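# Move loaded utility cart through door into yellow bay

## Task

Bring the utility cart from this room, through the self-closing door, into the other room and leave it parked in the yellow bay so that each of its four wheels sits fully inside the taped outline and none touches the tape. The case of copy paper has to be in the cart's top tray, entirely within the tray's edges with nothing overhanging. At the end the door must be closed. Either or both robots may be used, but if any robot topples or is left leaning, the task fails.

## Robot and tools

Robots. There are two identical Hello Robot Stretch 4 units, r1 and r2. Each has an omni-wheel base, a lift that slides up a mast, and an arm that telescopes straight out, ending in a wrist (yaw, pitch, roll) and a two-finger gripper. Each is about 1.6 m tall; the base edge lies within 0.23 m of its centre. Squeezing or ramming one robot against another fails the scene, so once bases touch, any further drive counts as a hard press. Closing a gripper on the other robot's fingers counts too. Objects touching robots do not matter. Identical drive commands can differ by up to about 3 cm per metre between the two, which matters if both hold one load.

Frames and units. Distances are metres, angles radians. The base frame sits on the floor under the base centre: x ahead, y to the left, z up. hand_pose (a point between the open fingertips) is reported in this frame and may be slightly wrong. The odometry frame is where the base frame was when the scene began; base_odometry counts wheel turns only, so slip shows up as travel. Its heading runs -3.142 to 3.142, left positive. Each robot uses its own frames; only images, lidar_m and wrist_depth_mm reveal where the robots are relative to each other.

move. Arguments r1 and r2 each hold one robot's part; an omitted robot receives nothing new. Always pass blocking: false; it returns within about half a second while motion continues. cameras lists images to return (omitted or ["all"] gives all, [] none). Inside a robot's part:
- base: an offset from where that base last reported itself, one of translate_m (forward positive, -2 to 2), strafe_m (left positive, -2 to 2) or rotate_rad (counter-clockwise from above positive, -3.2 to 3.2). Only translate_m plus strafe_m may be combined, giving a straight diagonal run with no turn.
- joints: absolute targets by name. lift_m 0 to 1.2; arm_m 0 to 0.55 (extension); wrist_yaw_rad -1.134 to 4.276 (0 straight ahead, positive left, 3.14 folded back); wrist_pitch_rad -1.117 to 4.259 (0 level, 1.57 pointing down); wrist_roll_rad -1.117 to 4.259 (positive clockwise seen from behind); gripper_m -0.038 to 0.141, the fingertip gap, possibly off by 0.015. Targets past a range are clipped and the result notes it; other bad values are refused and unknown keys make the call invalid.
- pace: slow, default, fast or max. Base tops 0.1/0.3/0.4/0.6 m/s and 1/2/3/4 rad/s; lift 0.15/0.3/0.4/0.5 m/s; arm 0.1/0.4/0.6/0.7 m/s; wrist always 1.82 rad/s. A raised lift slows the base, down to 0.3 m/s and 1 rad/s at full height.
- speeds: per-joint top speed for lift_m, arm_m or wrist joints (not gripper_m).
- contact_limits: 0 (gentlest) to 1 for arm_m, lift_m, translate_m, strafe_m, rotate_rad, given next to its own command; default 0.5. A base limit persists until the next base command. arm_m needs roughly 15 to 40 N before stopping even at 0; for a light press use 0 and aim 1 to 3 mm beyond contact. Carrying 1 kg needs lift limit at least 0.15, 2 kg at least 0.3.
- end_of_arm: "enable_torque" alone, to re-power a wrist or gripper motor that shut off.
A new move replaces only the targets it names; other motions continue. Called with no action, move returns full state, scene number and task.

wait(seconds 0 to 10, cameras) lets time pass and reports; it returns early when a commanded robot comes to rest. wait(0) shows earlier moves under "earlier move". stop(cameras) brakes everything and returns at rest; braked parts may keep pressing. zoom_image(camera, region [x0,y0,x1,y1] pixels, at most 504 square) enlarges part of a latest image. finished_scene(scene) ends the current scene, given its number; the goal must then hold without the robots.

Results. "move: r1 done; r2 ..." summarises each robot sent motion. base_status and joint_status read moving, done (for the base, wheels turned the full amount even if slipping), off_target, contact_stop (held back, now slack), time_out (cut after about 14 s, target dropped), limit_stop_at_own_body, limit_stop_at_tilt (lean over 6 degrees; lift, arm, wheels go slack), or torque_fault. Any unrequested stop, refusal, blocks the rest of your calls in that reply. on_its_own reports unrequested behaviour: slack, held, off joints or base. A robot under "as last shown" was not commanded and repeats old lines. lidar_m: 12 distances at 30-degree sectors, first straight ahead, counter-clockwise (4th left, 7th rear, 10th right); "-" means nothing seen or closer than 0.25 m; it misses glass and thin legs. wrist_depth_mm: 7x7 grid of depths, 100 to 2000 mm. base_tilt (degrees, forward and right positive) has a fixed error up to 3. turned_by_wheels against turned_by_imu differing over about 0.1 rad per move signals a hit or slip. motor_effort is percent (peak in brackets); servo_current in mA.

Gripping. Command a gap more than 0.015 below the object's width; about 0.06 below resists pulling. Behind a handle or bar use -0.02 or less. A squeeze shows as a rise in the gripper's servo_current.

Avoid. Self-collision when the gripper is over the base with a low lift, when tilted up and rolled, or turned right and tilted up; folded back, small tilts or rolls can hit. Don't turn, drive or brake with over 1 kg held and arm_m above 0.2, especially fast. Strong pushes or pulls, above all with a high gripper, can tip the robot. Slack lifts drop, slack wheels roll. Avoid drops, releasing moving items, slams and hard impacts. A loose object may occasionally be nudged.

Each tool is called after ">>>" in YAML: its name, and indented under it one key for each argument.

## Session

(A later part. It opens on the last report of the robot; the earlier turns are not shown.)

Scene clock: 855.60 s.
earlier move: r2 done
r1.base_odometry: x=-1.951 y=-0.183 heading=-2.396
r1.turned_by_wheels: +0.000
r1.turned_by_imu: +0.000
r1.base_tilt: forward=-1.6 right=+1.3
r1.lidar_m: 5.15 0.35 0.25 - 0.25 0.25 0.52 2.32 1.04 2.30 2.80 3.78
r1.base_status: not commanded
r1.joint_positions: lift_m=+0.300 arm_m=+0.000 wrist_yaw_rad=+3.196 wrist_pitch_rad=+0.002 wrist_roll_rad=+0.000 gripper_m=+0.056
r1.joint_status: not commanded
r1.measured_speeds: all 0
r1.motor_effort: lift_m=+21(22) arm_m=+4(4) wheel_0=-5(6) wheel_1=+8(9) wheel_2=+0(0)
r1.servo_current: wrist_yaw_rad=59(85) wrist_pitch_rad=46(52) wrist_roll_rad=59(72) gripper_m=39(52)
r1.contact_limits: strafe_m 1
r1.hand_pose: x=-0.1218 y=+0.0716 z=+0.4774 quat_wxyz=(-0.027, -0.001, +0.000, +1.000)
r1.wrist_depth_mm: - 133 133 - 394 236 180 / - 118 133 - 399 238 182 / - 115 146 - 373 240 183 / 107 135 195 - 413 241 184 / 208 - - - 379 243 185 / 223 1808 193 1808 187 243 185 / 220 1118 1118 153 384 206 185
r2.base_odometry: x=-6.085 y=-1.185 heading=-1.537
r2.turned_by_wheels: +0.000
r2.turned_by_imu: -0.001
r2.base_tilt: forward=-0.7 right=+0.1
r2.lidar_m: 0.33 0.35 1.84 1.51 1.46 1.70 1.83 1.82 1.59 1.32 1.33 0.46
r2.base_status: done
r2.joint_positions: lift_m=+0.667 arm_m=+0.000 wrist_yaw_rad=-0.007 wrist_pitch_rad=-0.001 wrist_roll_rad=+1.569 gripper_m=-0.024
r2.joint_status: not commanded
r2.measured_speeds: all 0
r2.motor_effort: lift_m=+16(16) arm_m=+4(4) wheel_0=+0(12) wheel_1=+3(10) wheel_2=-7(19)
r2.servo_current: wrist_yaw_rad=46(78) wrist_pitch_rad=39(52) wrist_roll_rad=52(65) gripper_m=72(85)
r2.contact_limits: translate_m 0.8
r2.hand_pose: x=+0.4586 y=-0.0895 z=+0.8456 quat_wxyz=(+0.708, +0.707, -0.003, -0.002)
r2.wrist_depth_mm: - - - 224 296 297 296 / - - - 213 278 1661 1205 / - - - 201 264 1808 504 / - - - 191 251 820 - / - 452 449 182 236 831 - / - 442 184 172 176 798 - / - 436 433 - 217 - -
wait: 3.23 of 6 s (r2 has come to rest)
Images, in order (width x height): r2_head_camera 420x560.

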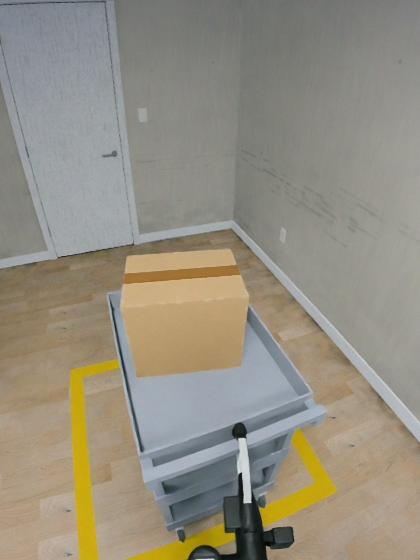

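>>> move:
  blocking: false
  cameras: []
  r2: {"base":{"translate_m":0.19,"strafe_m":0.08},"pace":"slow","contact_limits":{"translate_m":0.8}}

>>> wait:
  seconds: 6
  cameras: ["r2_head_camera","r2_head_left_camera","r2_head_right_camera"]

Scene clock: 862.47 s.
move: r2 moving
r1: as last shown
r1.lidar_m: 5.17 0.31 0.25 - 0.25 0.25 0.51 2.30 1.07 2.28 2.81 3.75
r1.motor_effort: lift_m=+21(22) arm_m=+3(4) wheel_0=-5(6) wheel_1=+8(8) wheel_2=+0(0)
r1.servo_current: wrist_yaw_rad=46(52) wrist_pitch_rad=39(52) wrist_roll_rad=52(65) gripper_m=46(46)
r1.contact_limits: strafe_m 1
r1.wrist_depth_mm: - 133 133 - 394 236 180 / - 118 133 - 402 237 182 / - 115 146 - 370 240 183 / 107 134 196 - 407 242 185 / 208 - - - 384 242 186 / 224 1756 193 1756 187 243 186 / 220 1138 1118 153 387 206 186
r2.base_odometry: x=-6.080 y=-1.197 heading=-1.538
r2.turned_by_wheels: -0.001
r2.turned_by_imu: +0.000
r2.base_tilt: forward=-0.7 right=+0.1
r2.lidar_m: 0.34 0.34 1.82 1.62 1.47 1.71 1.84 1.82 1.57 1.32 1.32 0.48
r2.base_status: translate_m moving; strafe_m moving
r2.joint_positions: lift_m=+0.667 arm_m=+0.000 wrist_yaw_rad=-0.007 wrist_pitch_rad=-0.001 wrist_roll_rad=+1.569 gripper_m=-0.024
r2.joint_status: not commanded
r2.measured_speeds: translate_m=+0.050 strafe_m=+0.021 rotate_rad=+0.000 lift_m=+0.000 arm_m=+0.000 wrist_yaw_rad=+0.000 wrist_pitch_rad=+0.000 wrist_roll_rad=+0.000
r2.motor_effort: lift_m=+16(16) arm_m=+4(4) wheel_0=+3(5) wheel_1=+7(8) wheel_2=-14(15)
r2.servo_current: wrist_yaw_rad=52(65) wrist_pitch_rad=39(46) wrist_roll_rad=46(59) gripper_m=78(85)
r2.contact_limits: translate_m 0.8
r2.hand_pose: x=+0.4586 y=-0.0895 z=+0.8456 quat_wxyz=(+0.708, +0.707, -0.003, -0.002)
r2.wrist_depth_mm: - - - 226 294 300 297 / - - - 213 279 1661 1205 / - - - 202 265 1808 504 / - - - 191 251 820 - / - 452 452 182 236 831 - / - 445 184 172 177 788 - / - 439 433 - 217 - -

Scene clock: 865.23 s.
earlier move: r2 done
r1.base_odometry: x=-1.951 y=-0.183 heading=-2.396
r1.turned_by_wheels: +0.000
r1.turned_by_imu: +0.000
r1.base_tilt: forward=-1.6 right=+1.3
r1.lidar_m: 5.14 0.35 0.25 - 0.25 0.25 0.50 2.27 1.08 2.30 2.80 3.77
r1.base_status: not commanded
r1.joint_positions: lift_m=+0.300 arm_m=+0.000 wrist_yaw_rad=+3.196 wrist_pitch_rad=+0.002 wrist_roll_rad=+0.000 gripper_m=+0.056
r1.joint_status: not commanded
r1.measured_speeds: all 0
r1.motor_effort: lift_m=+21(22) arm_m=+4(4) wheel_0=-6(6) wheel_1=+8(9) wheel_2=+0(0)
r1.servo_current: wrist_yaw_rad=52(72) wrist_pitch_rad=46(52) wrist_roll_rad=52(65) gripper_m=39(52)
r1.contact_limits: strafe_m 1
r1.hand_pose: x=-0.1218 y=+0.0716 z=+0.4774 quat_wxyz=(-0.027, -0.001, +0.000, +1.000)
r1.wrist_depth_mm: - 134 133 - 394 235 179 / - 118 133 - 399 237 182 / - 115 146 - 373 240 183 / 107 135 196 - 413 242 185 / 208 - - - 379 242 186 / 223 1808 194 1708 187 243 186 / 220 1138 1118 153 384 205 185
r2.base_odometry: x=-5.999 y=-1.372 heading=-1.538
r2.turned_by_wheels: +0.000
r2.turned_by_imu: -0.001
r2.base_tilt: forward=-0.7 right=+0.1
r2.lidar_m: 0.35 0.34 1.72 1.72 1.46 1.66 2.02 2.02 1.62 1.36 1.31 0.43
r2.base_status: done
r2.joint_positions: lift_m=+0.667 arm_m=+0.000 wrist_yaw_rad=-0.008 wrist_pitch_rad=-0.001 wrist_roll_rad=+1.569 gripper_m=-0.024
r2.joint_status: not commanded
r2.measured_speeds: all 0
r2.motor_effort: lift_m=+16(16) arm_m=+4(4) wheel_0=+0(6) wheel_1=+5(8) wheel_2=-10(15)
r2.servo_current: wrist_yaw_rad=52(72) wrist_pitch_rad=39(46) wrist_roll_rad=39(59) gripper_m=78(85)
r2.contact_limits: translate_m 0.8
r2.hand_pose: x=+0.4586 y=-0.0896 z=+0.8456 quat_wxyz=(+0.708, +0.707, -0.003, -0.002)
r2.wrist_depth_mm: - - - 227 297 298 297 / - - - 213 281 1661 1205 / - - - 202 264 1756 508 / - - - 191 251 820 - / - 452 449 181 236 809 - / - 445 185 171 177 798 - / - 433 433 - 218 - -
wait: 2.77 of 6 s (r2 has come to rest)
Images, in order (width x height): r2_head_camera 420x560, r2_head_left_camera 420x672, r2_head_right_camera 420x672.

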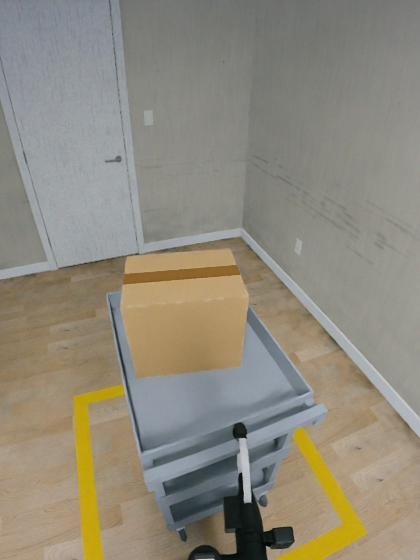

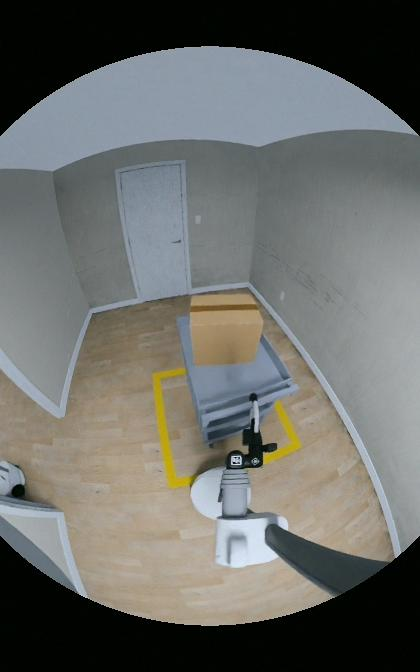

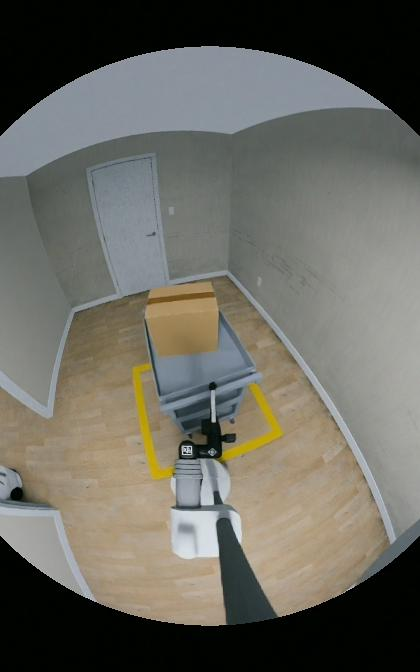

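>>> move:
  blocking: false
  cameras: []
  r2: {"joints":{"gripper_m":0.135}}

>>> wait:
  seconds: 3
  cameras: []

>>> move:
  blocking: false
  cameras: []
  r2: {"base":{"translate_m":-0.6}}

>>> wait:
  seconds: 5
  cameras: ["r2_head_camera","r2_head_left_camera"]

>>> move:
  blocking: false
  cameras: []
  r1: {"base":{"translate_m":1.2},"pace":"slow","contact_limits":{"translate_m":1.0}}
  r2: {"base":{"strafe_m":0.7}}

>>> wait:
  seconds: 5
  cameras: ["r2_head_camera"]

Scene clock: 876.63 s.
move: r2 moving
r1: as last shown
r1.lidar_m: 5.15 0.34 0.25 - 0.25 0.25 0.50 2.28 1.07 2.31 2.78 3.74
r1.motor_effort: lift_m=+22(22) arm_m=+4(4) wheel_0=-6(6) wheel_1=+8(8) wheel_2=+0(0)
r1.servo_current: wrist_yaw_rad=52(65) wrist_pitch_rad=39(52) wrist_roll_rad=52(59) gripper_m=39(46)
r1.contact_limits: strafe_m 1
r1.wrist_depth_mm: - 134 133 - 397 236 179 / - 118 133 - 402 237 181 / - 115 146 - 373 239 184 / 107 135 195 - 413 241 185 / 208 - - - 379 244 185 / 223 1808 193 1808 187 242 186 / 220 1118 1118 153 384 205 186
r2.base_odometry: x=-5.999 y=-1.372 heading=-1.538
r2.turned_by_wheels: +0.000
r2.turned_by_imu: +0.000
r2.base_tilt: forward=-0.6 right=+0.0
r2.lidar_m: 0.35 0.35 1.74 1.67 1.44 1.67 2.04 2.01 1.60 1.34 1.34 0.47
r2.base_status: not commanded
r2.joint_positions: lift_m=+0.667 arm_m=+0.000 wrist_yaw_rad=-0.008 wrist_pitch_rad=-0.001 wrist_roll_rad=+1.569 gripper_m=+0.001
r2.joint_status: gripper_m moving
r2.measured_speeds: all 0
r2.motor_effort: lift_m=+16(16) arm_m=+4(4) wheel_0=+0(1) wheel_1=+5(5) wheel_2=-10(10)
r2.servo_current: wrist_yaw_rad=59(72) wrist_pitch_rad=39(52) wrist_roll_rad=39(59) gripper_m=111(111)
r2.contact_limits: translate_m 0.8
r2.hand_pose: x=+0.4586 y=-0.0896 z=+0.8456 quat_wxyz=(+0.708, +0.707, -0.003, -0.002)
r2.wrist_depth_mm: - - - 231 301 300 300 / - - - 217 285 1708 1229 / - - - 260 270 1863 504 / - - - 195 255 820 - / - 459 449 186 241 831 - / - 449 191 176 173 798 - / - - 436 - 219 - -

Scene clock: 878.53 s.
earlier move: r2 done
r1.base_odometry: x=-1.951 y=-0.183 heading=-2.396
r1.turned_by_wheels: +0.000
r1.turned_by_imu: +0.000
r1.base_tilt: forward=-1.6 right=+1.3
r1.lidar_m: 5.15 0.36 0.25 - 0.25 0.25 0.52 2.30 1.06 2.29 2.81 3.74
r1.base_status: not commanded
r1.joint_positions: lift_m=+0.300 arm_m=+0.000 wrist_yaw_rad=+3.196 wrist_pitch_rad=+0.002 wrist_roll_rad=+0.000 gripper_m=+0.056
r1.joint_status: not commanded
r1.measured_speeds: all 0
r1.motor_effort: lift_m=+21(22) arm_m=+4(4) wheel_0=-6(6) wheel_1=+8(9) wheel_2=+0(0)
r1.servo_current: wrist_yaw_rad=52(65) wrist_pitch_rad=39(52) wrist_roll_rad=72(78) gripper_m=39(52)
r1.contact_limits: strafe_m 1
r1.hand_pose: x=-0.1218 y=+0.0716 z=+0.4774 quat_wxyz=(-0.027, -0.001, +0.000, +1.000)
r1.wrist_depth_mm: - 133 133 - 394 235 179 / - 118 133 - 399 238 182 / - 115 145 - 373 241 183 / 107 134 196 - 413 242 185 / 207 - - - 379 243 185 / 223 1808 193 1708 187 243 185 / 220 1160 1118 153 384 205 185
r2.base_odometry: x=-5.999 y=-1.372 heading=-1.538
r2.turned_by_wheels: +0.000
r2.turned_by_imu: +0.000
r2.base_tilt: forward=-0.7 right=+0.1
r2.lidar_m: 0.37 0.35 1.71 1.71 1.47 1.67 2.02 2.01 1.61 1.34 1.33 0.45
r2.base_status: not commanded
r2.joint_positions: lift_m=+0.667 arm_m=+0.000 wrist_yaw_rad=-0.008 wrist_pitch_rad=-0.001 wrist_roll_rad=+1.569 gripper_m=+0.135
r2.joint_status: all done
r2.measured_speeds: all 0
r2.motor_effort: lift_m=+16(16) arm_m=+4(4) wheel_0=+0(1) wheel_1=+4(5) wheel_2=-9(10)
r2.servo_current: wrist_yaw_rad=59(72) wrist_pitch_rad=46(52) wrist_roll_rad=52(59) gripper_m=52(124)
r2.contact_limits: translate_m 0.8
r2.hand_pose: x=+0.4586 y=-0.0896 z=+0.8456 quat_wxyz=(+0.708, +0.707, -0.003, -0.002)
r2.wrist_depth_mm: - - - 240 304 307 309 / - - - 283 297 1661 1205 / - - - 213 276 1808 512 / - - - 203 262 798 - / - 462 459 193 247 820 - / - 455 195 183 185 798 - / - - 445 - 137 - -
wait: 1.90 of 3 s (r2 has come to rest)

Scene clock: 879.03 s.
move: r2 moving
r1: as last shown
r1.lidar_m: 5.14 0.34 0.25 - 0.25 0.25 0.53 2.28 1.07 2.31 2.79 3.77
r1.motor_effort: lift_m=+22(22) arm_m=+4(4) wheel_0=-6(6) wheel_1=+8(9) wheel_2=+0(0)
r1.servo_current: wrist_yaw_rad=39(65) wrist_pitch_rad=46(52) wrist_roll_rad=46(65) gripper_m=39(46)
r1.contact_limits: strafe_m 1
r1.wrist_depth_mm: - 134 133 - 394 236 180 / - 118 133 - 399 238 182 / - 115 146 - 375 240 183 / 107 135 196 - 410 241 183 / 208 - - - 382 243 185 / 223 1756 194 1708 187 244 186 / 220 1118 1138 153 382 206 186
r2.base_odometry: x=-6.000 y=-1.341 heading=-1.538
r2.turned_by_wheels: +0.000
r2.turned_by_imu: +0.000
r2.base_tilt: forward=-0.6 right=+0.1
r2.lidar_m: 0.38 0.37 1.74 1.67 1.45 1.68 1.97 1.99 1.61 1.36 1.34 0.48
r2.base_status: translate_m moving
r2.joint_positions: lift_m=+0.667 arm_m=+0.000 wrist_yaw_rad=-0.003 wrist_pitch_rad=-0.001 wrist_roll_rad=+1.569 gripper_m=+0.135
r2.joint_status: not commanded
r2.measured_speeds: translate_m=-0.122 strafe_m=-0.002 rotate_rad=+0.001 lift_m=+0.000 arm_m=+0.000 wrist_yaw_rad=+0.000 wrist_pitch_rad=+0.000 wrist_roll_rad=+0.000
r2.motor_effort: lift_m=+17(17) arm_m=+4(4) wheel_0=-3(10) wheel_1=-8(8) wheel_2=+13(13)
r2.servo_current: wrist_yaw_rad=52(65) wrist_pitch_rad=39(46) wrist_roll_rad=46(59) gripper_m=52(52)
r2.hand_pose: x=+0.4590 y=-0.0882 z=+0.8456 quat_wxyz=(+0.708, +0.707, -0.001, -0.001)
r2.wrist_depth_mm: - - - 282 327 332 1042 / - - - 306 340 1537 462 / - - - 293 - 1863 - / - - - 279 854 798 - / - 480 480 265 270 - - / - 477 217 204 196 183 - / - 466 469 - - 778 -

Scene clock: 882.03 s.
earlier move: r2 done
r1.base_odometry: x=-1.951 y=-0.183 heading=-2.396
r1.turned_by_wheels: +0.000
r1.turned_by_imu: +0.000
r1.base_tilt: forward=-1.6 right=+1.3
r1.lidar_m: 5.16 0.35 0.25 - 0.25 0.25 0.53 2.29 1.05 2.32 2.78 3.77
r1.base_status: not commanded
r1.joint_positions: lift_m=+0.300 arm_m=+0.000 wrist_yaw_rad=+3.196 wrist_pitch_rad=+0.002 wrist_roll_rad=+0.000 gripper_m=+0.056
r1.joint_status: not commanded
r1.measured_speeds: all 0
r1.motor_effort: lift_m=+21(22) arm_m=+4(4) wheel_0=-5(6) wheel_1=+8(9) wheel_2=+0(0)
r1.servo_current: wrist_yaw_rad=39(72) wrist_pitch_rad=46(52) wrist_roll_rad=46(65) gripper_m=39(52)
r1.contact_limits: strafe_m 1
r1.hand_pose: x=-0.1218 y=+0.0716 z=+0.4774 quat_wxyz=(-0.027, -0.001, +0.000, +1.000)
r1.wrist_depth_mm: - 133 133 - 397 236 180 / - 118 133 - 399 238 182 / - 115 146 - 373 240 183 / 107 135 196 - 407 241 185 / 208 - - - 377 242 185 / 223 1756 193 1708 188 243 186 / 220 1118 1118 153 384 206 186
r2.base_odometry: x=-6.019 y=-0.772 heading=-1.538
r2.turned_by_wheels: +0.000
r2.turned_by_imu: +0.000
r2.base_tilt: forward=-0.7 right=+0.1
r2.lidar_m: 0.91 2.76 1.91 1.28 1.26 1.46 1.45 1.45 1.64 1.51 1.51 1.13
r2.base_status: done
r2.joint_positions: lift_m=+0.667 arm_m=+0.000 wrist_yaw_rad=-0.003 wrist_pitch_rad=-0.001 wrist_roll_rad=+1.569 gripper_m=+0.135
r2.joint_status: not commanded
r2.measured_speeds: all 0
r2.motor_effort: lift_m=+17(17) arm_m=+4(4) wheel_0=-2(10) wheel_1=-3(9) wheel_2=+2(14)
r2.servo_current: wrist_yaw_rad=46(65) wrist_pitch_rad=33(46) wrist_roll_rad=52(59) gripper_m=46(59)
r2.hand_pose: x=+0.4590 y=-0.0882 z=+0.8456 quat_wxyz=(+0.708, +0.707, -0.001, -0.001)
r2.wrist_depth_mm: - - - - - 1661 1160 / - - - - - 1661 1118 / - - - - - 1430 1078 / - - - 878 - 831 - / - - 1060 1025 - 820 - / - - 216 778 213 211 1182 / - - - - - 1863 1182
wait: 3.00 of 5 s (r2 has come to rest)
Images, in order (width x height): r2_head_camera 420x560, r2_head_left_camera 420x672.

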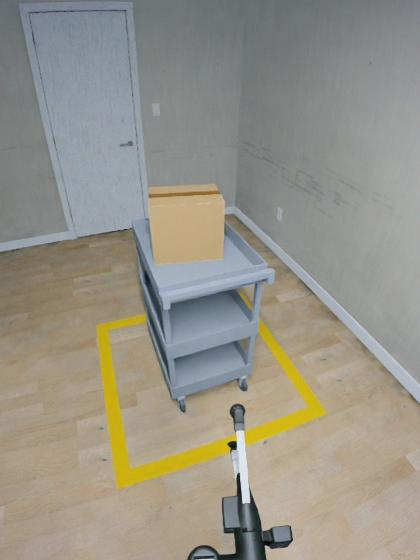

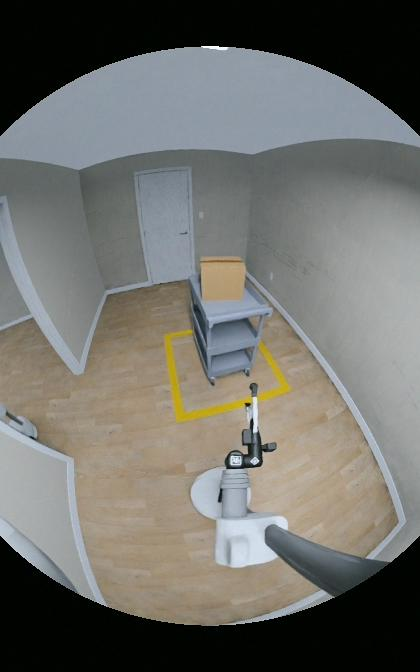

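Scene clock: 882.53 s.
move: r1 moving; r2 moving
r1.base_odometry: x=-1.960 y=-0.192 heading=-2.395
r1.turned_by_wheels: +0.001
r1.turned_by_imu: +0.000
r1.base_tilt: forward=-1.6 right=+1.3
r1.lidar_m: 5.13 0.36 0.25 - 0.25 0.25 0.54 2.31 1.06 2.35 2.79 3.76
r1.base_status: translate_m moving
r1.joint_positions: lift_m=+0.300 arm_m=+0.000 wrist_yaw_rad=+3.196 wrist_pitch_rad=+0.002 wrist_roll_rad=+0.000 gripper_m=+0.056
r1.joint_status: not commanded
r1.measured_speeds: translate_m=+0.048 strafe_m=+0.000 rotate_rad=-0.002 lift_m=+0.000 arm_m=+0.000 wrist_yaw_rad=+0.000 wrist_pitch_rad=+0.000 wrist_roll_rad=+0.000
r1.motor_effort: lift_m=+21(22) arm_m=+3(4) wheel_0=+1(4) wheel_1=+10(12) wheel_2=-5(6)
r1.servo_current: wrist_yaw_rad=46(72) wrist_pitch_rad=39(52) wrist_roll_rad=33(65) gripper_m=39(46)
r1.contact_limits: translate_m 1
r1.hand_pose: x=-0.1218 y=+0.0716 z=+0.4774 quat_wxyz=(-0.027, -0.001, +0.000, +1.000)
r1.wrist_depth_mm: - 133 133 - 399 236 180 / - 118 133 - 404 237 182 / - 115 146 - 373 240 183 / 107 134 196 - 379 242 185 / 208 - - - 387 243 185 / 224 1808 193 1808 188 244 186 / 220 1118 1118 143 387 206 186
r2.base_odometry: x=-5.983 y=-0.771 heading=-1.538
r2.turned_by_wheels: +0.000
r2.turned_by_imu: +0.000
r2.base_tilt: forward=-0.7 right=+0.0
r2.lidar_m: 0.94 2.70 1.89 1.24 1.25 1.44 1.46 1.46 1.62 1.55 1.53 1.09
r2.base_status: strafe_m moving
r2.joint_positions: lift_m=+0.667 arm_m=+0.000 wrist_yaw_rad=-0.003 wrist_pitch_rad=-0.001 wrist_roll_rad=+1.569 gripper_m=+0.135
r2.joint_status: not commanded
r2.measured_speeds: translate_m=+0.001 strafe_m=+0.141 rotate_rad=-0.006 lift_m=+0.000 arm_m=+0.000 wrist_yaw_rad=+0.000 wrist_pitch_rad=+0.000 wrist_roll_rad=+0.000
r2.motor_effort: lift_m=+17(17) arm_m=+4(4) wheel_0=-9(12) wheel_1=+12(12) wheel_2=+1(1)
r2.servo_current: wrist_yaw_rad=52(65) wrist_pitch_rad=39(46) wrist_roll_rad=52(59) gripper_m=52(52)
r2.hand_pose: x=+0.4590 y=-0.0882 z=+0.8456 quat_wxyz=(+0.708, +0.707, -0.001, -0.001)
r2.wrist_depth_mm: - - - - - 1708 1205 / - - - - - 1661 1160 / - - - - - 1078 1025 / - - - 854 - 842 - / - - 1042 1025 - 809 - / - - 216 759 213 211 1182 / - - - - - 1863 1182

Scene clock: 885.70 s.
earlier move: r1 moving; r2 done
r1.base_odometry: x=-2.183 y=-0.398 heading=-2.395
r1.turned_by_wheels: +0.000
r1.turned_by_imu: +0.000
r1.base_tilt: forward=-1.6 right=+1.3
r1.lidar_m: 4.84 2.95 2.15 2.08 0.25 0.25 0.57 1.28 1.30 2.70 2.79 3.70
r1.base_status: translate_m moving
r1.joint_positions: lift_m=+0.300 arm_m=+0.000 wrist_yaw_rad=+3.196 wrist_pitch_rad=+0.002 wrist_roll_rad=+0.000 gripper_m=+0.056
r1.joint_status: not commanded
r1.measured_speeds: translate_m=+0.099 strafe_m=+0.002 rotate_rad=-0.002 lift_m=+0.000 arm_m=+0.000 wrist_yaw_rad=+0.000 wrist_pitch_rad=+0.000 wrist_roll_rad=+0.000
r1.motor_effort: lift_m=+22(22) arm_m=+4(4) wheel_0=+2(5) wheel_1=+7(13) wheel_2=-4(7)
r1.servo_current: wrist_yaw_rad=52(72) wrist_pitch_rad=39(59) wrist_roll_rad=65(65) gripper_m=46(46)
r1.contact_limits: translate_m 1
r1.hand_pose: x=-0.1218 y=+0.0716 z=+0.4774 quat_wxyz=(-0.027, -0.001, +0.000, +1.000)
r1.wrist_depth_mm: - 133 133 - 404 246 183 / - 118 133 - 407 248 185 / - 115 146 - 410 249 186 / 107 135 195 - 418 252 187 / 208 - - - 421 253 189 / 223 1863 193 1756 188 254 190 / 220 1118 1098 153 387 224 188
r2.base_odometry: x=-5.319 y=-0.749 heading=-1.538
r2.turned_by_wheels: +0.000
r2.turned_by_imu: +0.001
r2.base_tilt: forward=-0.6 right=+0.1
r2.lidar_m: 1.52 1.40 1.38 0.60 0.61 0.68 1.22 1.64 1.89 2.17 2.17 1.09
r2.base_status: done
r2.joint_positions: lift_m=+0.667 arm_m=+0.000 wrist_yaw_rad=-0.003 wrist_pitch_rad=-0.001 wrist_roll_rad=+1.569 gripper_m=+0.135
r2.joint_status: not commanded
r2.measured_speeds: all 0
r2.motor_effort: lift_m=+17(17) arm_m=+4(4) wheel_0=-2(14) wheel_1=+1(13) wheel_2=+0(2)
r2.servo_current: wrist_yaw_rad=46(65) wrist_pitch_rad=39(46) wrist_roll_rad=46(59) gripper_m=46(59)
r2.hand_pose: x=+0.4590 y=-0.0882 z=+0.8456 quat_wxyz=(+0.708, +0.707, -0.001, -0.001)
r2.wrist_depth_mm: - - - 1025 - - - / - - - - - 1397 1118 / - - - - - 1708 1182 / - - - - - 1756 1160 / - - - - - 1618 1205 / - - 217 - - 1397 1182 / - - - - - 1863 1182
wait: 3.17 of 5 s (r2 has come to rest)
Images, in order (width x height): r2_head_camera 420x560.

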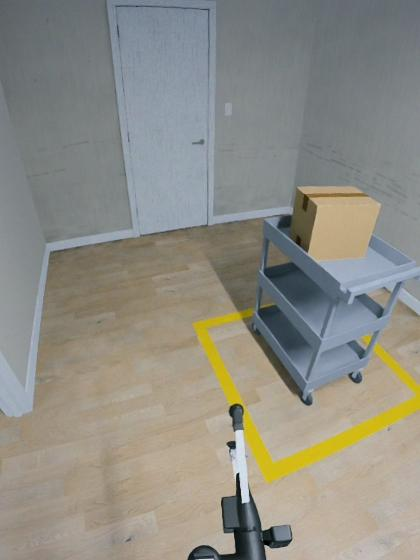

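>>> zoom_image:
  camera: "r2_head_camera"
  region: [180, 180, 420, 500]

>>> move:
  blocking: false
  cameras: []
  r2: {"base":{"translate_m":1.2}}

>>> wait:
  seconds: 6
  cameras: ["r2_head_right_camera","r2_head_camera"]

Scaled by 1.575 (camera's finer frame: 1200x1600).

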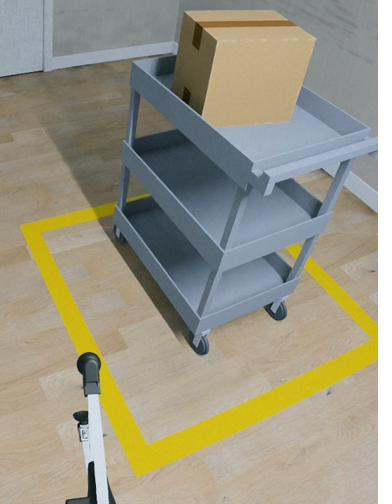

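Scene clock: 893.90 s.
earlier move: r1 moving
move: r2 moving
r1.base_odometry: x=-2.785 y=-0.955 heading=-2.395
r1.turned_by_wheels: +0.000
r1.turned_by_imu: +0.004
r1.base_tilt: forward=-1.6 right=+1.3
r1.lidar_m: 4.03 2.96 2.13 2.03 2.13 1.80 1.72 1.74 2.46 2.68 2.78 3.71
r1.base_status: translate_m moving
r1.joint_positions: lift_m=+0.300 arm_m=+0.000 wrist_yaw_rad=+3.196 wrist_pitch_rad=+0.002 wrist_roll_rad=+0.000 gripper_m=+0.056
r1.joint_status: not commanded
r1.measured_speeds: translate_m=+0.100 strafe_m=-0.001 rotate_rad=-0.001 lift_m=+0.000 arm_m=+0.000 wrist_yaw_rad=+0.000 wrist_pitch_rad=+0.000 wrist_roll_rad=+0.000
r1.motor_effort: lift_m=+21(22) arm_m=+4(4) wheel_0=+3(6) wheel_1=+3(5) wheel_2=-6(6)
r1.servo_current: wrist_yaw_rad=59(65) wrist_pitch_rad=46(52) wrist_roll_rad=52(52) gripper_m=39(46)
r1.contact_limits: translate_m 1
r1.hand_pose: x=-0.1218 y=+0.0716 z=+0.4774 quat_wxyz=(-0.027, -0.001, +0.000, +1.000)
r1.wrist_depth_mm: - 133 133 - - - - / - 117 133 - - - - / - 114 141 - - - - / 107 134 187 - - - - / 208 - - - - - - / 214 1618 192 1618 187 1576 1576 / 220 1138 1118 153 1138 1138 1160
r2.base_odometry: x=-5.318 y=-0.780 heading=-1.538
r2.turned_by_wheels: +0.000
r2.turned_by_imu: +0.001
r2.base_tilt: forward=-0.7 right=+0.1
r2.lidar_m: 1.49 1.40 0.87 0.63 0.62 0.71 1.19 1.66 1.95 2.18 2.16 1.07
r2.base_status: translate_m moving
r2.joint_positions: lift_m=+0.667 arm_m=+0.000 wrist_yaw_rad=-0.003 wrist_pitch_rad=-0.001 wrist_roll_rad=+1.569 gripper_m=+0.135
r2.joint_status: not commanded
r2.measured_speeds: translate_m=+0.123 strafe_m=+0.001 rotate_rad=+0.002 lift_m=+0.000 arm_m=+0.000 wrist_yaw_rad=+0.000 wrist_pitch_rad=+0.000 wrist_roll_rad=+0.000
r2.motor_effort: lift_m=+17(17) arm_m=+4(4) wheel_0=+5(10) wheel_1=+8(8) wheel_2=-12(14)
r2.servo_current: wrist_yaw_rad=52(52) wrist_pitch_rad=46(46) wrist_roll_rad=39(52) gripper_m=46(52)
r2.hand_pose: x=+0.4590 y=-0.0882 z=+0.8456 quat_wxyz=(+0.708, +0.707, -0.001, -0.001)
r2.wrist_depth_mm: - - 991 991 - - - / - - - - - 1397 1118 / - - - - - 1708 1182 / - - - - - 1708 1182 / - - - - - 1576 1182 / - - 216 - - 1430 1205 / - - - - - 1863 1182

Scene clock: 895.30 s.
earlier move: r1 done; r2 moving
r1.base_odometry: x=-2.831 y=-0.998 heading=-2.395
r1.turned_by_wheels: +0.000
r1.turned_by_imu: +0.000
r1.base_tilt: forward=-1.6 right=+1.3
r1.lidar_m: 3.96 2.96 2.11 2.03 2.12 1.88 1.78 1.87 2.57 2.68 2.78 3.68
r1.base_status: done
r1.joint_positions: lift_m=+0.300 arm_m=+0.000 wrist_yaw_rad=+3.196 wrist_pitch_rad=+0.002 wrist_roll_rad=+0.000 gripper_m=+0.056
r1.joint_status: not commanded
r1.measured_speeds: all 0
r1.motor_effort: lift_m=+21(22) arm_m=+3(4) wheel_0=+3(6) wheel_1=+2(5) wheel_2=-1(6)
r1.servo_current: wrist_yaw_rad=52(65) wrist_pitch_rad=46(52) wrist_roll_rad=59(65) gripper_m=46(46)
r1.contact_limits: translate_m 1
r1.hand_pose: x=-0.1218 y=+0.0716 z=+0.4774 quat_wxyz=(-0.027, -0.001, +0.000, +1.000)
r1.wrist_depth_mm: - 133 133 - - - - / - 117 133 - - - - / - 115 140 - - - - / 107 134 186 - - - - / 208 - - - - - - / 214 1661 192 1756 187 1661 1576 / 220 1138 1118 153 1138 1138 1160
r2.base_odometry: x=-5.306 y=-1.140 heading=-1.538
r2.turned_by_wheels: +0.000
r2.turned_by_imu: +0.000
r2.base_tilt: forward=-0.7 right=+0.1
r2.lidar_m: 2.70 1.61 0.98 0.81 0.76 0.84 1.42 2.02 2.32 2.09 0.80 0.82
r2.base_status: translate_m moving
r2.joint_positions: lift_m=+0.667 arm_m=+0.000 wrist_yaw_rad=-0.003 wrist_pitch_rad=-0.001 wrist_roll_rad=+1.569 gripper_m=+0.135
r2.joint_status: not commanded
r2.measured_speeds: translate_m=+0.301 strafe_m=+0.000 rotate_rad=+0.001 lift_m=+0.000 arm_m=+0.000 wrist_yaw_rad=+0.000 wrist_pitch_rad=+0.000 wrist_roll_rad=+0.000
r2.motor_effort: lift_m=+17(17) arm_m=+4(4) wheel_0=+5(14) wheel_1=+7(9) wheel_2=-9(14)
r2.servo_current: wrist_yaw_rad=52(59) wrist_pitch_rad=46(46) wrist_roll_rad=46(59) gripper_m=52(59)
r2.hand_pose: x=+0.4590 y=-0.0882 z=+0.8456 quat_wxyz=(+0.708, +0.707, -0.001, -0.001)
r2.wrist_depth_mm: - - 798 750 - 1366 1008 / - - - - - 1537 960 / - - - - - 1708 1229 / - - - - - 1708 1255 / - - - - - 1537 1182 / - - 216 - - 1397 1182 / - - - - - 1808 1182
wait: 1.40 of 6 s (r1 has come to rest)
pictures: r2_head_camera, r2_head_right_camera
Images, in order (width x height): r2_head_camera 420x560, r2_head_right_camera 420x672.

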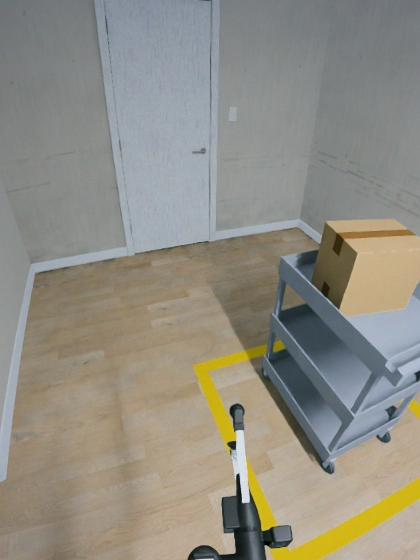

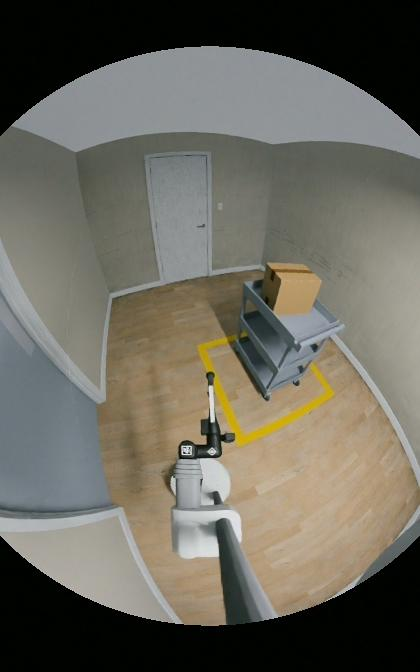

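>>> wait:
  seconds: 5
  cameras: []

>>> move:
  blocking: false
  cameras: []
  r2: {"base":{"translate_m":0.6}}

>>> wait:
  seconds: 5
  cameras: []

>>> move:
  blocking: false
  cameras: []
  r2: {"base":{"rotate_rad":-2.0},"pace":"slow"}

>>> wait:
  seconds: 5
  cameras: ["r2_head_right_camera","r2_head_camera"]

Scene clock: 902.17 s.
earlier move: r2 done
r1.base_odometry: x=-2.831 y=-0.998 heading=-2.395
r1.turned_by_wheels: +0.000
r1.turned_by_imu: +0.000
r1.base_tilt: forward=-1.6 right=+1.3
r1.lidar_m: 3.99 2.96 2.14 2.02 2.11 1.89 1.80 1.87 2.55 2.69 2.78 3.66
r1.base_status: done
r1.joint_positions: lift_m=+0.300 arm_m=+0.000 wrist_yaw_rad=+3.196 wrist_pitch_rad=+0.002 wrist_roll_rad=+0.000 gripper_m=+0.056
r1.joint_status: not commanded
r1.measured_speeds: all 0
r1.motor_effort: lift_m=+21(22) arm_m=+4(4) wheel_0=+4(6) wheel_1=+2(5) wheel_2=-1(6)
r1.servo_current: wrist_yaw_rad=52(65) wrist_pitch_rad=39(52) wrist_roll_rad=39(65) gripper_m=39(52)
r1.contact_limits: translate_m 1
r1.hand_pose: x=-0.1218 y=+0.0716 z=+0.4774 quat_wxyz=(-0.027, -0.001, +0.000, +1.000)
r1.wrist_depth_mm: - 133 133 - - - - / - 117 133 - - - - / - 115 140 - - - - / 107 134 186 - - - - / 208 - - - - - - / 213 1708 191 1756 188 1618 1576 / 220 1138 1118 153 1160 1138 1160
r2.base_odometry: x=-5.280 y=-1.948 heading=-1.538
r2.turned_by_wheels: +0.000
r2.turned_by_imu: +0.002
r2.base_tilt: forward=-0.6 right=+0.1
r2.lidar_m: 1.93 1.92 1.14 0.96 1.04 1.22 1.83 2.80 0.56 0.45 0.45 0.53
r2.base_status: done
r2.joint_positions: lift_m=+0.667 arm_m=+0.000 wrist_yaw_rad=-0.003 wrist_pitch_rad=-0.001 wrist_roll_rad=+1.569 gripper_m=+0.135
r2.joint_status: not commanded
r2.measured_speeds: all 0
r2.motor_effort: lift_m=+17(17) arm_m=+4(4) wheel_0=+3(14) wheel_1=+2(9) wheel_2=-3(14)
r2.servo_current: wrist_yaw_rad=39(59) wrist_pitch_rad=39(46) wrist_roll_rad=26(59) gripper_m=52(59)
r2.hand_pose: x=+0.4590 y=-0.0882 z=+0.8456 quat_wxyz=(+0.708, +0.707, -0.001, -0.001)
r2.wrist_depth_mm: - - - - - 1661 1138 / - - - - - 1708 1160 / - - - - - 1708 1205 / 1808 - - - - 1576 1182 / 1708 - - - - 1576 1182 / 1661 188 177 156 189 1366 1182 / 1618 - - - - - 1160
wait: 0.00 of 5 s (r2 has come to rest)

Scene clock: 902.67 s.
move: r2 moving
r1: as last shown
r1.lidar_m: 3.97 2.95 2.14 2.03 2.14 1.90 1.79 1.87 2.55 2.68 2.78 3.67
r1.motor_effort: lift_m=+21(22) arm_m=+4(4) wheel_0=+3(4) wheel_1=+2(2) wheel_2=-1(1)
r1.servo_current: wrist_yaw_rad=52(59) wrist_pitch_rad=39(46) wrist_roll_rad=39(65) gripper_m=46(52)
r1.contact_limits: translate_m 1
r1.wrist_depth_mm: - 133 133 - - - - / - 117 133 - - - - / - 115 140 - - - - / 107 134 187 - - - - / 207 - - - - - - / 214 1661 191 1756 187 1756 1576 / 220 1118 1138 153 1182 1118 1160
r2.base_odometry: x=-5.279 y=-1.980 heading=-1.538
r2.turned_by_wheels: +0.000
r2.turned_by_imu: +0.000
r2.base_tilt: forward=-0.7 right=+0.1
r2.lidar_m: 1.91 1.90 1.16 0.99 1.05 1.22 1.88 2.83 0.54 0.45 0.42 2.07
r2.base_status: translate_m moving
r2.joint_positions: lift_m=+0.667 arm_m=+0.000 wrist_yaw_rad=-0.003 wrist_pitch_rad=-0.001 wrist_roll_rad=+1.569 gripper_m=+0.135
r2.joint_status: not commanded
r2.measured_speeds: translate_m=+0.122 strafe_m=+0.000 rotate_rad=-0.006 lift_m=+0.000 arm_m=+0.000 wrist_yaw_rad=+0.000 wrist_pitch_rad=+0.000 wrist_roll_rad=+0.000
r2.motor_effort: lift_m=+17(17) arm_m=+4(4) wheel_0=+7(11) wheel_1=+7(8) wheel_2=-14(14)
r2.servo_current: wrist_yaw_rad=39(52) wrist_pitch_rad=39(46) wrist_roll_rad=39(52) gripper_m=52(59)
r2.hand_pose: x=+0.4590 y=-0.0882 z=+0.8456 quat_wxyz=(+0.708, +0.707, -0.001, -0.001)
r2.wrist_depth_mm: - - - - - 1661 1160 / - - - - - 1661 1118 / - - - - - 1537 1182 / 1756 - - - - 1618 1160 / 1756 - - - - 1499 1205 / 1661 187 177 156 187 1430 1205 / 1576 - - - - 1537 1160

Scene clock: 905.67 s.
earlier move: r2 done
r1.base_odometry: x=-2.831 y=-0.998 heading=-2.395
r1.turned_by_wheels: +0.000
r1.turned_by_imu: +0.000
r1.base_tilt: forward=-1.6 right=+1.3
r1.lidar_m: 3.96 3.00 2.13 2.05 2.11 1.89 1.80 1.88 2.56 2.70 2.80 3.66
r1.base_status: not commanded
r1.joint_positions: lift_m=+0.300 arm_m=+0.000 wrist_yaw_rad=+3.196 wrist_pitch_rad=+0.002 wrist_roll_rad=+0.000 gripper_m=+0.056
r1.joint_status: not commanded
r1.measured_speeds: all 0
r1.motor_effort: lift_m=+22(22) arm_m=+4(4) wheel_0=+4(4) wheel_1=+2(2) wheel_2=-1(1)
r1.servo_current: wrist_yaw_rad=39(72) wrist_pitch_rad=39(52) wrist_roll_rad=46(65) gripper_m=39(52)
r1.contact_limits: translate_m 1
r1.hand_pose: x=-0.1218 y=+0.0716 z=+0.4774 quat_wxyz=(-0.027, -0.001, +0.000, +1.000)
r1.wrist_depth_mm: - 133 133 - - - - / - 117 134 - - - - / - 115 140 - - - - / 107 134 186 - - - - / 207 - - - - - - / 214 1661 192 1756 187 1618 1576 / 220 1118 1118 153 1160 1118 1182
r2.base_odometry: x=-5.260 y=-2.548 heading=-1.538
r2.turned_by_wheels: +0.000
r2.turned_by_imu: +0.001
r2.base_tilt: forward=-0.7 right=+0.1
r2.lidar_m: 1.36 1.35 1.36 1.14 1.14 1.40 2.25 0.62 0.41 0.60 1.65 1.62
r2.base_status: done
r2.joint_positions: lift_m=+0.667 arm_m=+0.000 wrist_yaw_rad=-0.003 wrist_pitch_rad=-0.001 wrist_roll_rad=+1.569 gripper_m=+0.135
r2.joint_status: not commanded
r2.measured_speeds: all 0
r2.motor_effort: lift_m=+17(17) arm_m=+4(4) wheel_0=+3(13) wheel_1=+3(9) wheel_2=-2(14)
r2.servo_current: wrist_yaw_rad=46(59) wrist_pitch_rad=46(52) wrist_roll_rad=46(59) gripper_m=59(59)
r2.hand_pose: x=+0.4590 y=-0.0882 z=+0.8456 quat_wxyz=(+0.708, +0.707, -0.001, -0.001)
r2.wrist_depth_mm: - - - - - - 1160 / - - - - - - 1182 / - - - - - - 1182 / - - - - - - 1182 / - - - - - - 1138 / - 187 177 156 187 - 1138 / - - - - - - 1078
wait: 3.00 of 5 s (r2 has come to rest)

Scene clock: 906.17 s.
move: r2 moving
r1: as last shown
r1.base_tilt: forward=-1.6 right=+1.2
r1.lidar_m: 3.96 2.96 2.15 2.01 2.09 1.89 1.79 1.85 2.53 2.69 2.75 3.69
r1.motor_effort: lift_m=+21(22) arm_m=+4(4) wheel_0=+3(4) wheel_1=+2(2) wheel_2=-1(1)
r1.servo_current: wrist_yaw_rad=46(59) wrist_pitch_rad=39(52) wrist_roll_rad=46(65) gripper_m=39(52)
r1.contact_limits: translate_m 1
r1.wrist_depth_mm: - 133 133 - - - - / - 117 133 - - - - / - 114 141 - - - - / 107 134 187 - - - - / 208 - - - - - - / 214 1618 192 1756 187 1661 1576 / 220 1118 1138 153 1160 1118 1182
r2.base_odometry: x=-5.260 y=-2.548 heading=-1.663
r2.turned_by_wheels: -0.126
r2.turned_by_imu: -0.122
r2.base_tilt: forward=-0.7 right=+0.0
r2.lidar_m: 1.37 1.36 1.48 1.17 1.13 1.24 1.91 0.84 0.41 0.51 1.65 1.80
r2.base_status: rotate_rad moving
r2.joint_positions: lift_m=+0.667 arm_m=+0.000 wrist_yaw_rad=-0.003 wrist_pitch_rad=-0.001 wrist_roll_rad=+1.569 gripper_m=+0.135
r2.joint_status: not commanded
r2.measured_speeds: translate_m=+0.000 strafe_m=+0.001 rotate_rad=-0.485 lift_m=+0.000 arm_m=+0.000 wrist_yaw_rad=+0.000 wrist_pitch_rad=+0.000 wrist_roll_rad=+0.000
r2.motor_effort: lift_m=+17(17) arm_m=+4(4) wheel_0=+6(9) wheel_1=+7(8) wheel_2=+9(9)
r2.servo_current: wrist_yaw_rad=52(59) wrist_pitch_rad=39(46) wrist_roll_rad=46(52) gripper_m=46(59)
r2.hand_pose: x=+0.4590 y=-0.0882 z=+0.8456 quat_wxyz=(+0.708, +0.707, -0.001, -0.001)
r2.wrist_depth_mm: - - - - - 1464 1160 / - - - - - 1464 1160 / - - - - - - 1160 / - - - - - - 1182 / - - - 1205 - 1205 1229 / - 188 177 156 189 - 1138 / - - - - - - 1098

Scene clock: 908.97 s.
earlier move: r2 done
r1.base_odometry: x=-2.831 y=-0.998 heading=-2.395
r1.turned_by_wheels: +0.000
r1.turned_by_imu: +0.000
r1.base_tilt: forward=-1.6 right=+1.3
r1.lidar_m: 3.97 2.98 2.12 2.04 2.11 1.90 1.79 1.86 2.55 2.69 2.78 3.71
r1.base_status: not commanded
r1.joint_positions: lift_m=+0.300 arm_m=+0.000 wrist_yaw_rad=+3.196 wrist_pitch_rad=+0.002 wrist_roll_rad=+0.000 gripper_m=+0.056
r1.joint_status: not commanded
r1.measured_speeds: all 0
r1.motor_effort: lift_m=+21(22) arm_m=+4(4) wheel_0=+4(4) wheel_1=+2(2) wheel_2=-1(1)
r1.servo_current: wrist_yaw_rad=59(72) wrist_pitch_rad=39(52) wrist_roll_rad=52(65) gripper_m=39(52)
r1.contact_limits: translate_m 1
r1.hand_pose: x=-0.1218 y=+0.0716 z=+0.4774 quat_wxyz=(-0.027, -0.001, +0.000, +1.000)
r1.wrist_depth_mm: - 133 133 - - - - / - 117 133 - - - - / - 115 140 - - - - / 107 134 186 - - - - / 207 - - - - - - / 214 1661 192 1756 187 1661 1576 / 220 1118 1118 154 1160 1118 1182
r2.base_odometry: x=-5.260 y=-2.548 heading=+2.746
r2.turned_by_wheels: -1.873
r2.turned_by_imu: -1.822
r2.base_tilt: forward=-0.6 right=+0.1
r2.lidar_m: 0.45 0.78 1.65 1.52 1.33 1.36 1.27 1.12 1.15 1.53 2.71 0.44
r2.base_status: done
r2.joint_positions: lift_m=+0.667 arm_m=+0.000 wrist_yaw_rad=+0.003 wrist_pitch_rad=-0.001 wrist_roll_rad=+1.572 gripper_m=+0.135
r2.joint_status: not commanded
r2.measured_speeds: all 0
r2.motor_effort: lift_m=+17(17) arm_m=+0(4) wheel_0=+5(15) wheel_1=+4(8) wheel_2=+4(13)
r2.servo_current: wrist_yaw_rad=46(85) wrist_pitch_rad=39(46) wrist_roll_rad=46(59) gripper_m=52(59)
r2.hand_pose: x=+0.4595 y=-0.0866 z=+0.8456 quat_wxyz=(+0.707, +0.708, +0.001, +0.001)
r2.wrist_depth_mm: - - - 394 - 732 - / - 415 410 277 - 768 - / - 368 362 224 223 - - / - 347 351 200 195 - - / - 424 452 - - 699 - / - 187 199 156 188 591 - / - - - - - - -
wait: 2.80 of 5 s (r2 has come to rest)
pictures: r2_head_camera, r2_head_right_camera
Images, in order (width x height): r2_head_camera 420x560, r2_head_right_camera 420x672.

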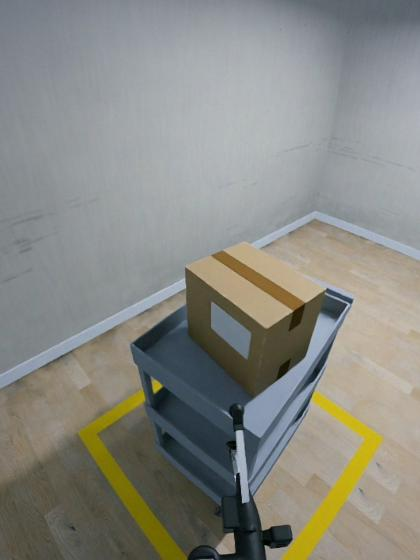

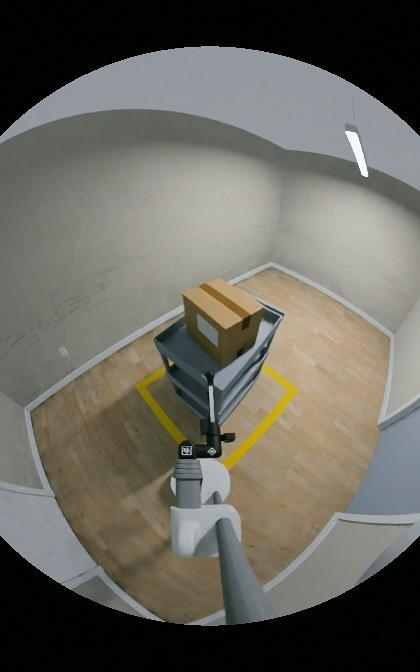

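>>> zoom_image:
  camera: "r2_head_camera"
  region: [60, 300, 400, 560]

>>> move:
  blocking: false
  cameras: []
  r2: {"base":{"translate_m":-0.5}}

>>> wait:
  seconds: 4
  cameras: ["r2_head_camera"]

>>> move:
  blocking: false
  cameras: []
  r2: {"base":{"rotate_rad":-0.9},"pace":"slow"}

>>> wait:
  seconds: 4
  cameras: ["r2_head_camera"]

Scaled by 1.482 (camera's finer frame: 1200x1600).

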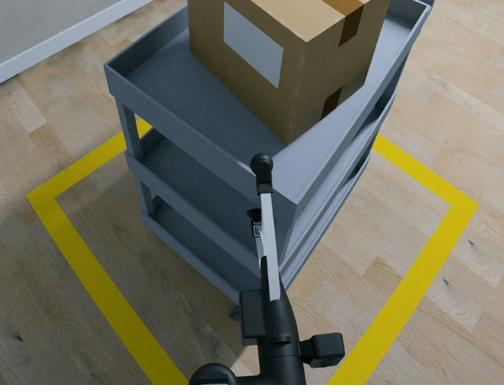

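Scene clock: 915.13 s.
move: r2 moving
r1: as last shown
r1.lidar_m: 3.97 3.01 2.15 2.04 2.12 1.89 1.80 1.86 2.54 2.69 2.77 3.68
r1.motor_effort: lift_m=+21(22) arm_m=+4(4) wheel_0=+3(4) wheel_1=+2(2) wheel_2=-1(1)
r1.servo_current: wrist_yaw_rad=52(59) wrist_pitch_rad=52(52) wrist_roll_rad=46(59) gripper_m=46(46)
r1.contact_limits: translate_m 1
r1.wrist_depth_mm: - 133 133 - - - - / - 117 133 - - - - / - 115 140 - - - - / 107 135 186 - - - - / 207 - - - - - - / 214 1618 192 1756 187 1618 1618 / 220 1118 1118 154 1160 1118 1160
r2.base_odometry: x=-5.231 y=-2.560 heading=+2.746
r2.turned_by_wheels: +0.000
r2.turned_by_imu: +0.000
r2.base_tilt: forward=-0.7 right=+0.0
r2.lidar_m: 0.49 1.68 1.70 1.48 1.31 1.35 1.27 1.10 1.13 1.45 2.60 0.47
r2.base_status: translate_m moving
r2.joint_positions: lift_m=+0.667 arm_m=+0.000 wrist_yaw_rad=+0.003 wrist_pitch_rad=-0.001 wrist_roll_rad=+1.572 gripper_m=+0.135
r2.joint_status: not commanded
r2.measured_speeds: translate_m=-0.121 strafe_m=+0.000 rotate_rad=-0.003 lift_m=+0.000 arm_m=+0.000 wrist_yaw_rad=+0.000 wrist_pitch_rad=+0.000 wrist_roll_rad=+0.000
r2.motor_effort: lift_m=+17(17) arm_m=-3(4) wheel_0=-4(8) wheel_1=-8(8) wheel_2=+12(13)
r2.servo_current: wrist_yaw_rad=46(52) wrist_pitch_rad=46(46) wrist_roll_rad=52(59) gripper_m=52(59)
r2.hand_pose: x=+0.4595 y=-0.0866 z=+0.8456 quat_wxyz=(+0.707, +0.708, +0.001, +0.001)
r2.wrist_depth_mm: - - - 413 - 732 - / - 455 442 314 - - - / - 389 389 252 262 - - / - 379 384 220 225 - - / - 459 488 - - 741 - / - 188 193 157 188 615 - / - - - - - - -

Scene clock: 917.80 s.
earlier move: r2 done
r1.base_odometry: x=-2.831 y=-0.998 heading=-2.395
r1.turned_by_wheels: +0.000
r1.turned_by_imu: +0.000
r1.base_tilt: forward=-1.5 right=+1.3
r1.lidar_m: 3.97 2.94 2.13 2.04 2.14 1.90 1.79 1.87 2.58 2.68 2.79 3.67
r1.base_status: not commanded
r1.joint_positions: lift_m=+0.300 arm_m=+0.000 wrist_yaw_rad=+3.196 wrist_pitch_rad=+0.002 wrist_roll_rad=+0.000 gripper_m=+0.056
r1.joint_status: not commanded
r1.measured_speeds: all 0
r1.motor_effort: lift_m=+21(22) arm_m=+4(4) wheel_0=+3(4) wheel_1=+2(2) wheel_2=-1(1)
r1.servo_current: wrist_yaw_rad=39(65) wrist_pitch_rad=33(52) wrist_roll_rad=33(65) gripper_m=39(46)
r1.contact_limits: translate_m 1
r1.hand_pose: x=-0.1218 y=+0.0716 z=+0.4774 quat_wxyz=(-0.027, -0.001, +0.000, +1.000)
r1.wrist_depth_mm: - 133 133 - - - - / - 117 133 - - - - / - 114 140 - - - - / 107 134 186 - - - - / 208 - - - - - - / 213 1661 192 1756 187 1618 1618 / 220 1118 1118 153 1160 1138 1182
r2.base_odometry: x=-4.799 y=-2.740 heading=+2.746
r2.turned_by_wheels: +0.000
r2.turned_by_imu: +0.000
r2.base_tilt: forward=-0.7 right=+0.1
r2.lidar_m: 0.93 2.01 1.90 1.16 1.04 1.07 0.85 0.77 0.76 0.95 1.96 1.14
r2.base_status: done
r2.joint_positions: lift_m=+0.667 arm_m=+0.000 wrist_yaw_rad=+0.003 wrist_pitch_rad=-0.001 wrist_roll_rad=+1.572 gripper_m=+0.135
r2.joint_status: not commanded
r2.measured_speeds: all 0
r2.motor_effort: lift_m=+17(17) arm_m=-4(4) wheel_0=-3(11) wheel_1=-3(9) wheel_2=+3(13)
r2.servo_current: wrist_yaw_rad=39(59) wrist_pitch_rad=39(46) wrist_roll_rad=39(59) gripper_m=52(59)
r2.hand_pose: x=+0.4595 y=-0.0866 z=+0.8456 quat_wxyz=(+0.707, +0.708, +0.001, +0.001)
r2.wrist_depth_mm: - - - - - 1661 1138 / - - - - - 1618 1098 / - - 946 878 - - - / - - 891 820 - 723 - / - - - - - 1060 878 / - - 198 931 196 1060 1060 / - - - - - 1708 1118
wait: 2.67 of 4 s (r2 has come to rest)
Images, in order (width x height): r2_head_camera 420x560.

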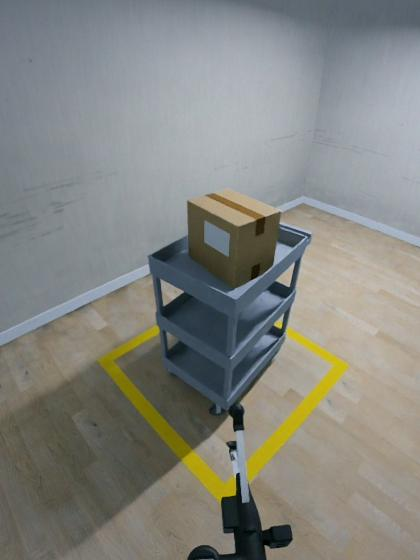

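Scene clock: 918.30 s.
move: r2 moving
r1: as last shown
r1.base_tilt: forward=-1.6 right=+1.3
r1.lidar_m: 3.97 2.98 2.15 2.02 2.12 1.88 1.80 1.88 2.54 2.69 2.79 3.67
r1.servo_current: wrist_yaw_rad=52(59) wrist_pitch_rad=39(52) wrist_roll_rad=46(59) gripper_m=39(46)
r1.contact_limits: translate_m 1
r1.wrist_depth_mm: - 133 134 - - - - / - 117 133 - - - - / - 115 140 - - - - / 107 135 187 - - - - / 208 - - - - - - / 215 1618 192 1756 189 1661 1576 / 220 1138 1098 153 1160 1138 1182
r2.base_odometry: x=-4.799 y=-2.740 heading=+2.621
r2.turned_by_wheels: -0.125
r2.turned_by_imu: -0.122
r2.base_tilt: forward=-0.7 right=+0.1
r2.lidar_m: 0.92 1.19 2.03 1.27 1.03 1.02 0.92 0.76 0.77 0.88 1.61 1.55
r2.base_status: rotate_rad moving
r2.joint_positions: lift_m=+0.667 arm_m=+0.000 wrist_yaw_rad=+0.003 wrist_pitch_rad=-0.001 wrist_roll_rad=+1.572 gripper_m=+0.135
r2.joint_status: not commanded
r2.measured_speeds: translate_m=+0.000 strafe_m=+0.000 rotate_rad=-0.493 lift_m=+0.000 arm_m=+0.000 wrist_yaw_rad=+0.000 wrist_pitch_rad=+0.000 wrist_roll_rad=+0.000
r2.motor_effort: lift_m=+17(17) arm_m=-3(4) wheel_0=+7(9) wheel_1=+7(8) wheel_2=+9(9)
r2.servo_current: wrist_yaw_rad=52(52) wrist_pitch_rad=39(46) wrist_roll_rad=65(65) gripper_m=52(52)
r2.hand_pose: x=+0.4595 y=-0.0866 z=+0.8456 quat_wxyz=(+0.707, +0.708, +0.001, +0.001)
r2.wrist_depth_mm: - - - - - 1618 1160 / - - - - - 1661 1160 / - - - - - 1756 1138 / - - 976 904 - - - / - - 917 854 - 715 - / - - 216 1008 866 211 1008 / - - - - - 1576 1078

Scene clock: 920.00 s.
earlier move: r2 done
r1.base_odometry: x=-2.831 y=-0.998 heading=-2.395
r1.turned_by_wheels: +0.000
r1.turned_by_imu: +0.000
r1.base_tilt: forward=-1.6 right=+1.2
r1.lidar_m: 3.97 2.96 2.13 2.03 2.13 1.89 1.77 1.85 2.55 2.67 2.75 3.68
r1.base_status: not commanded
r1.joint_positions: lift_m=+0.300 arm_m=+0.000 wrist_yaw_rad=+3.196 wrist_pitch_rad=+0.002 wrist_roll_rad=+0.000 gripper_m=+0.056
r1.joint_status: not commanded
r1.measured_speeds: all 0
r1.motor_effort: lift_m=+21(22) arm_m=+4(4) wheel_0=+3(4) wheel_1=+2(2) wheel_2=-1(1)
r1.servo_current: wrist_yaw_rad=26(72) wrist_pitch_rad=39(52) wrist_roll_rad=46(65) gripper_m=39(52)
r1.contact_limits: translate_m 1
r1.hand_pose: x=-0.1218 y=+0.0716 z=+0.4774 quat_wxyz=(-0.027, -0.001, +0.000, +1.000)
r1.wrist_depth_mm: - 133 133 - - - - / - 117 133 - - - - / - 114 140 - - - - / 107 135 187 - - - - / 208 - - - - - - / 215 1661 192 1808 187 1661 1537 / 220 1118 1118 153 1160 1138 1160
r2.base_odometry: x=-4.799 y=-2.740 heading=+1.847
r2.turned_by_wheels: -0.774
r2.turned_by_imu: -0.753
r2.base_tilt: forward=-0.7 right=+0.1
r2.lidar_m: 2.68 0.94 0.97 2.03 1.56 1.06 1.04 1.09 0.82 0.75 0.80 1.05
r2.base_status: done
r2.joint_positions: lift_m=+0.667 arm_m=+0.000 wrist_yaw_rad=+0.003 wrist_pitch_rad=-0.001 wrist_roll_rad=+1.572 gripper_m=+0.135
r2.joint_status: not commanded
r2.measured_speeds: all 0
r2.motor_effort: lift_m=+17(17) arm_m=-4(4) wheel_0=+4(10) wheel_1=+3(9) wheel_2=+4(10)
r2.servo_current: wrist_yaw_rad=33(59) wrist_pitch_rad=39(46) wrist_roll_rad=52(65) gripper_m=46(59)
r2.hand_pose: x=+0.4595 y=-0.0866 z=+0.8456 quat_wxyz=(+0.707, +0.708, +0.001, +0.001)
r2.wrist_depth_mm: - - - - - 1464 1138 / - - - - - 1576 1182 / - - - - - 1708 1138 / - - - - - 1756 1182 / - - - - - 1576 1205 / - - - - - 1430 1205 / - - - - - 1921 1182
wait: 1.70 of 4 s (r2 has come to rest)
Images, in order (width x height): r2_head_camera 420x560.

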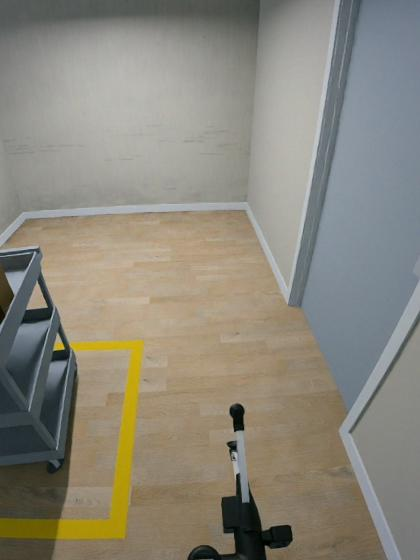

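>>> finished_scene:
  scene: 2

The scene is finished: the task was done.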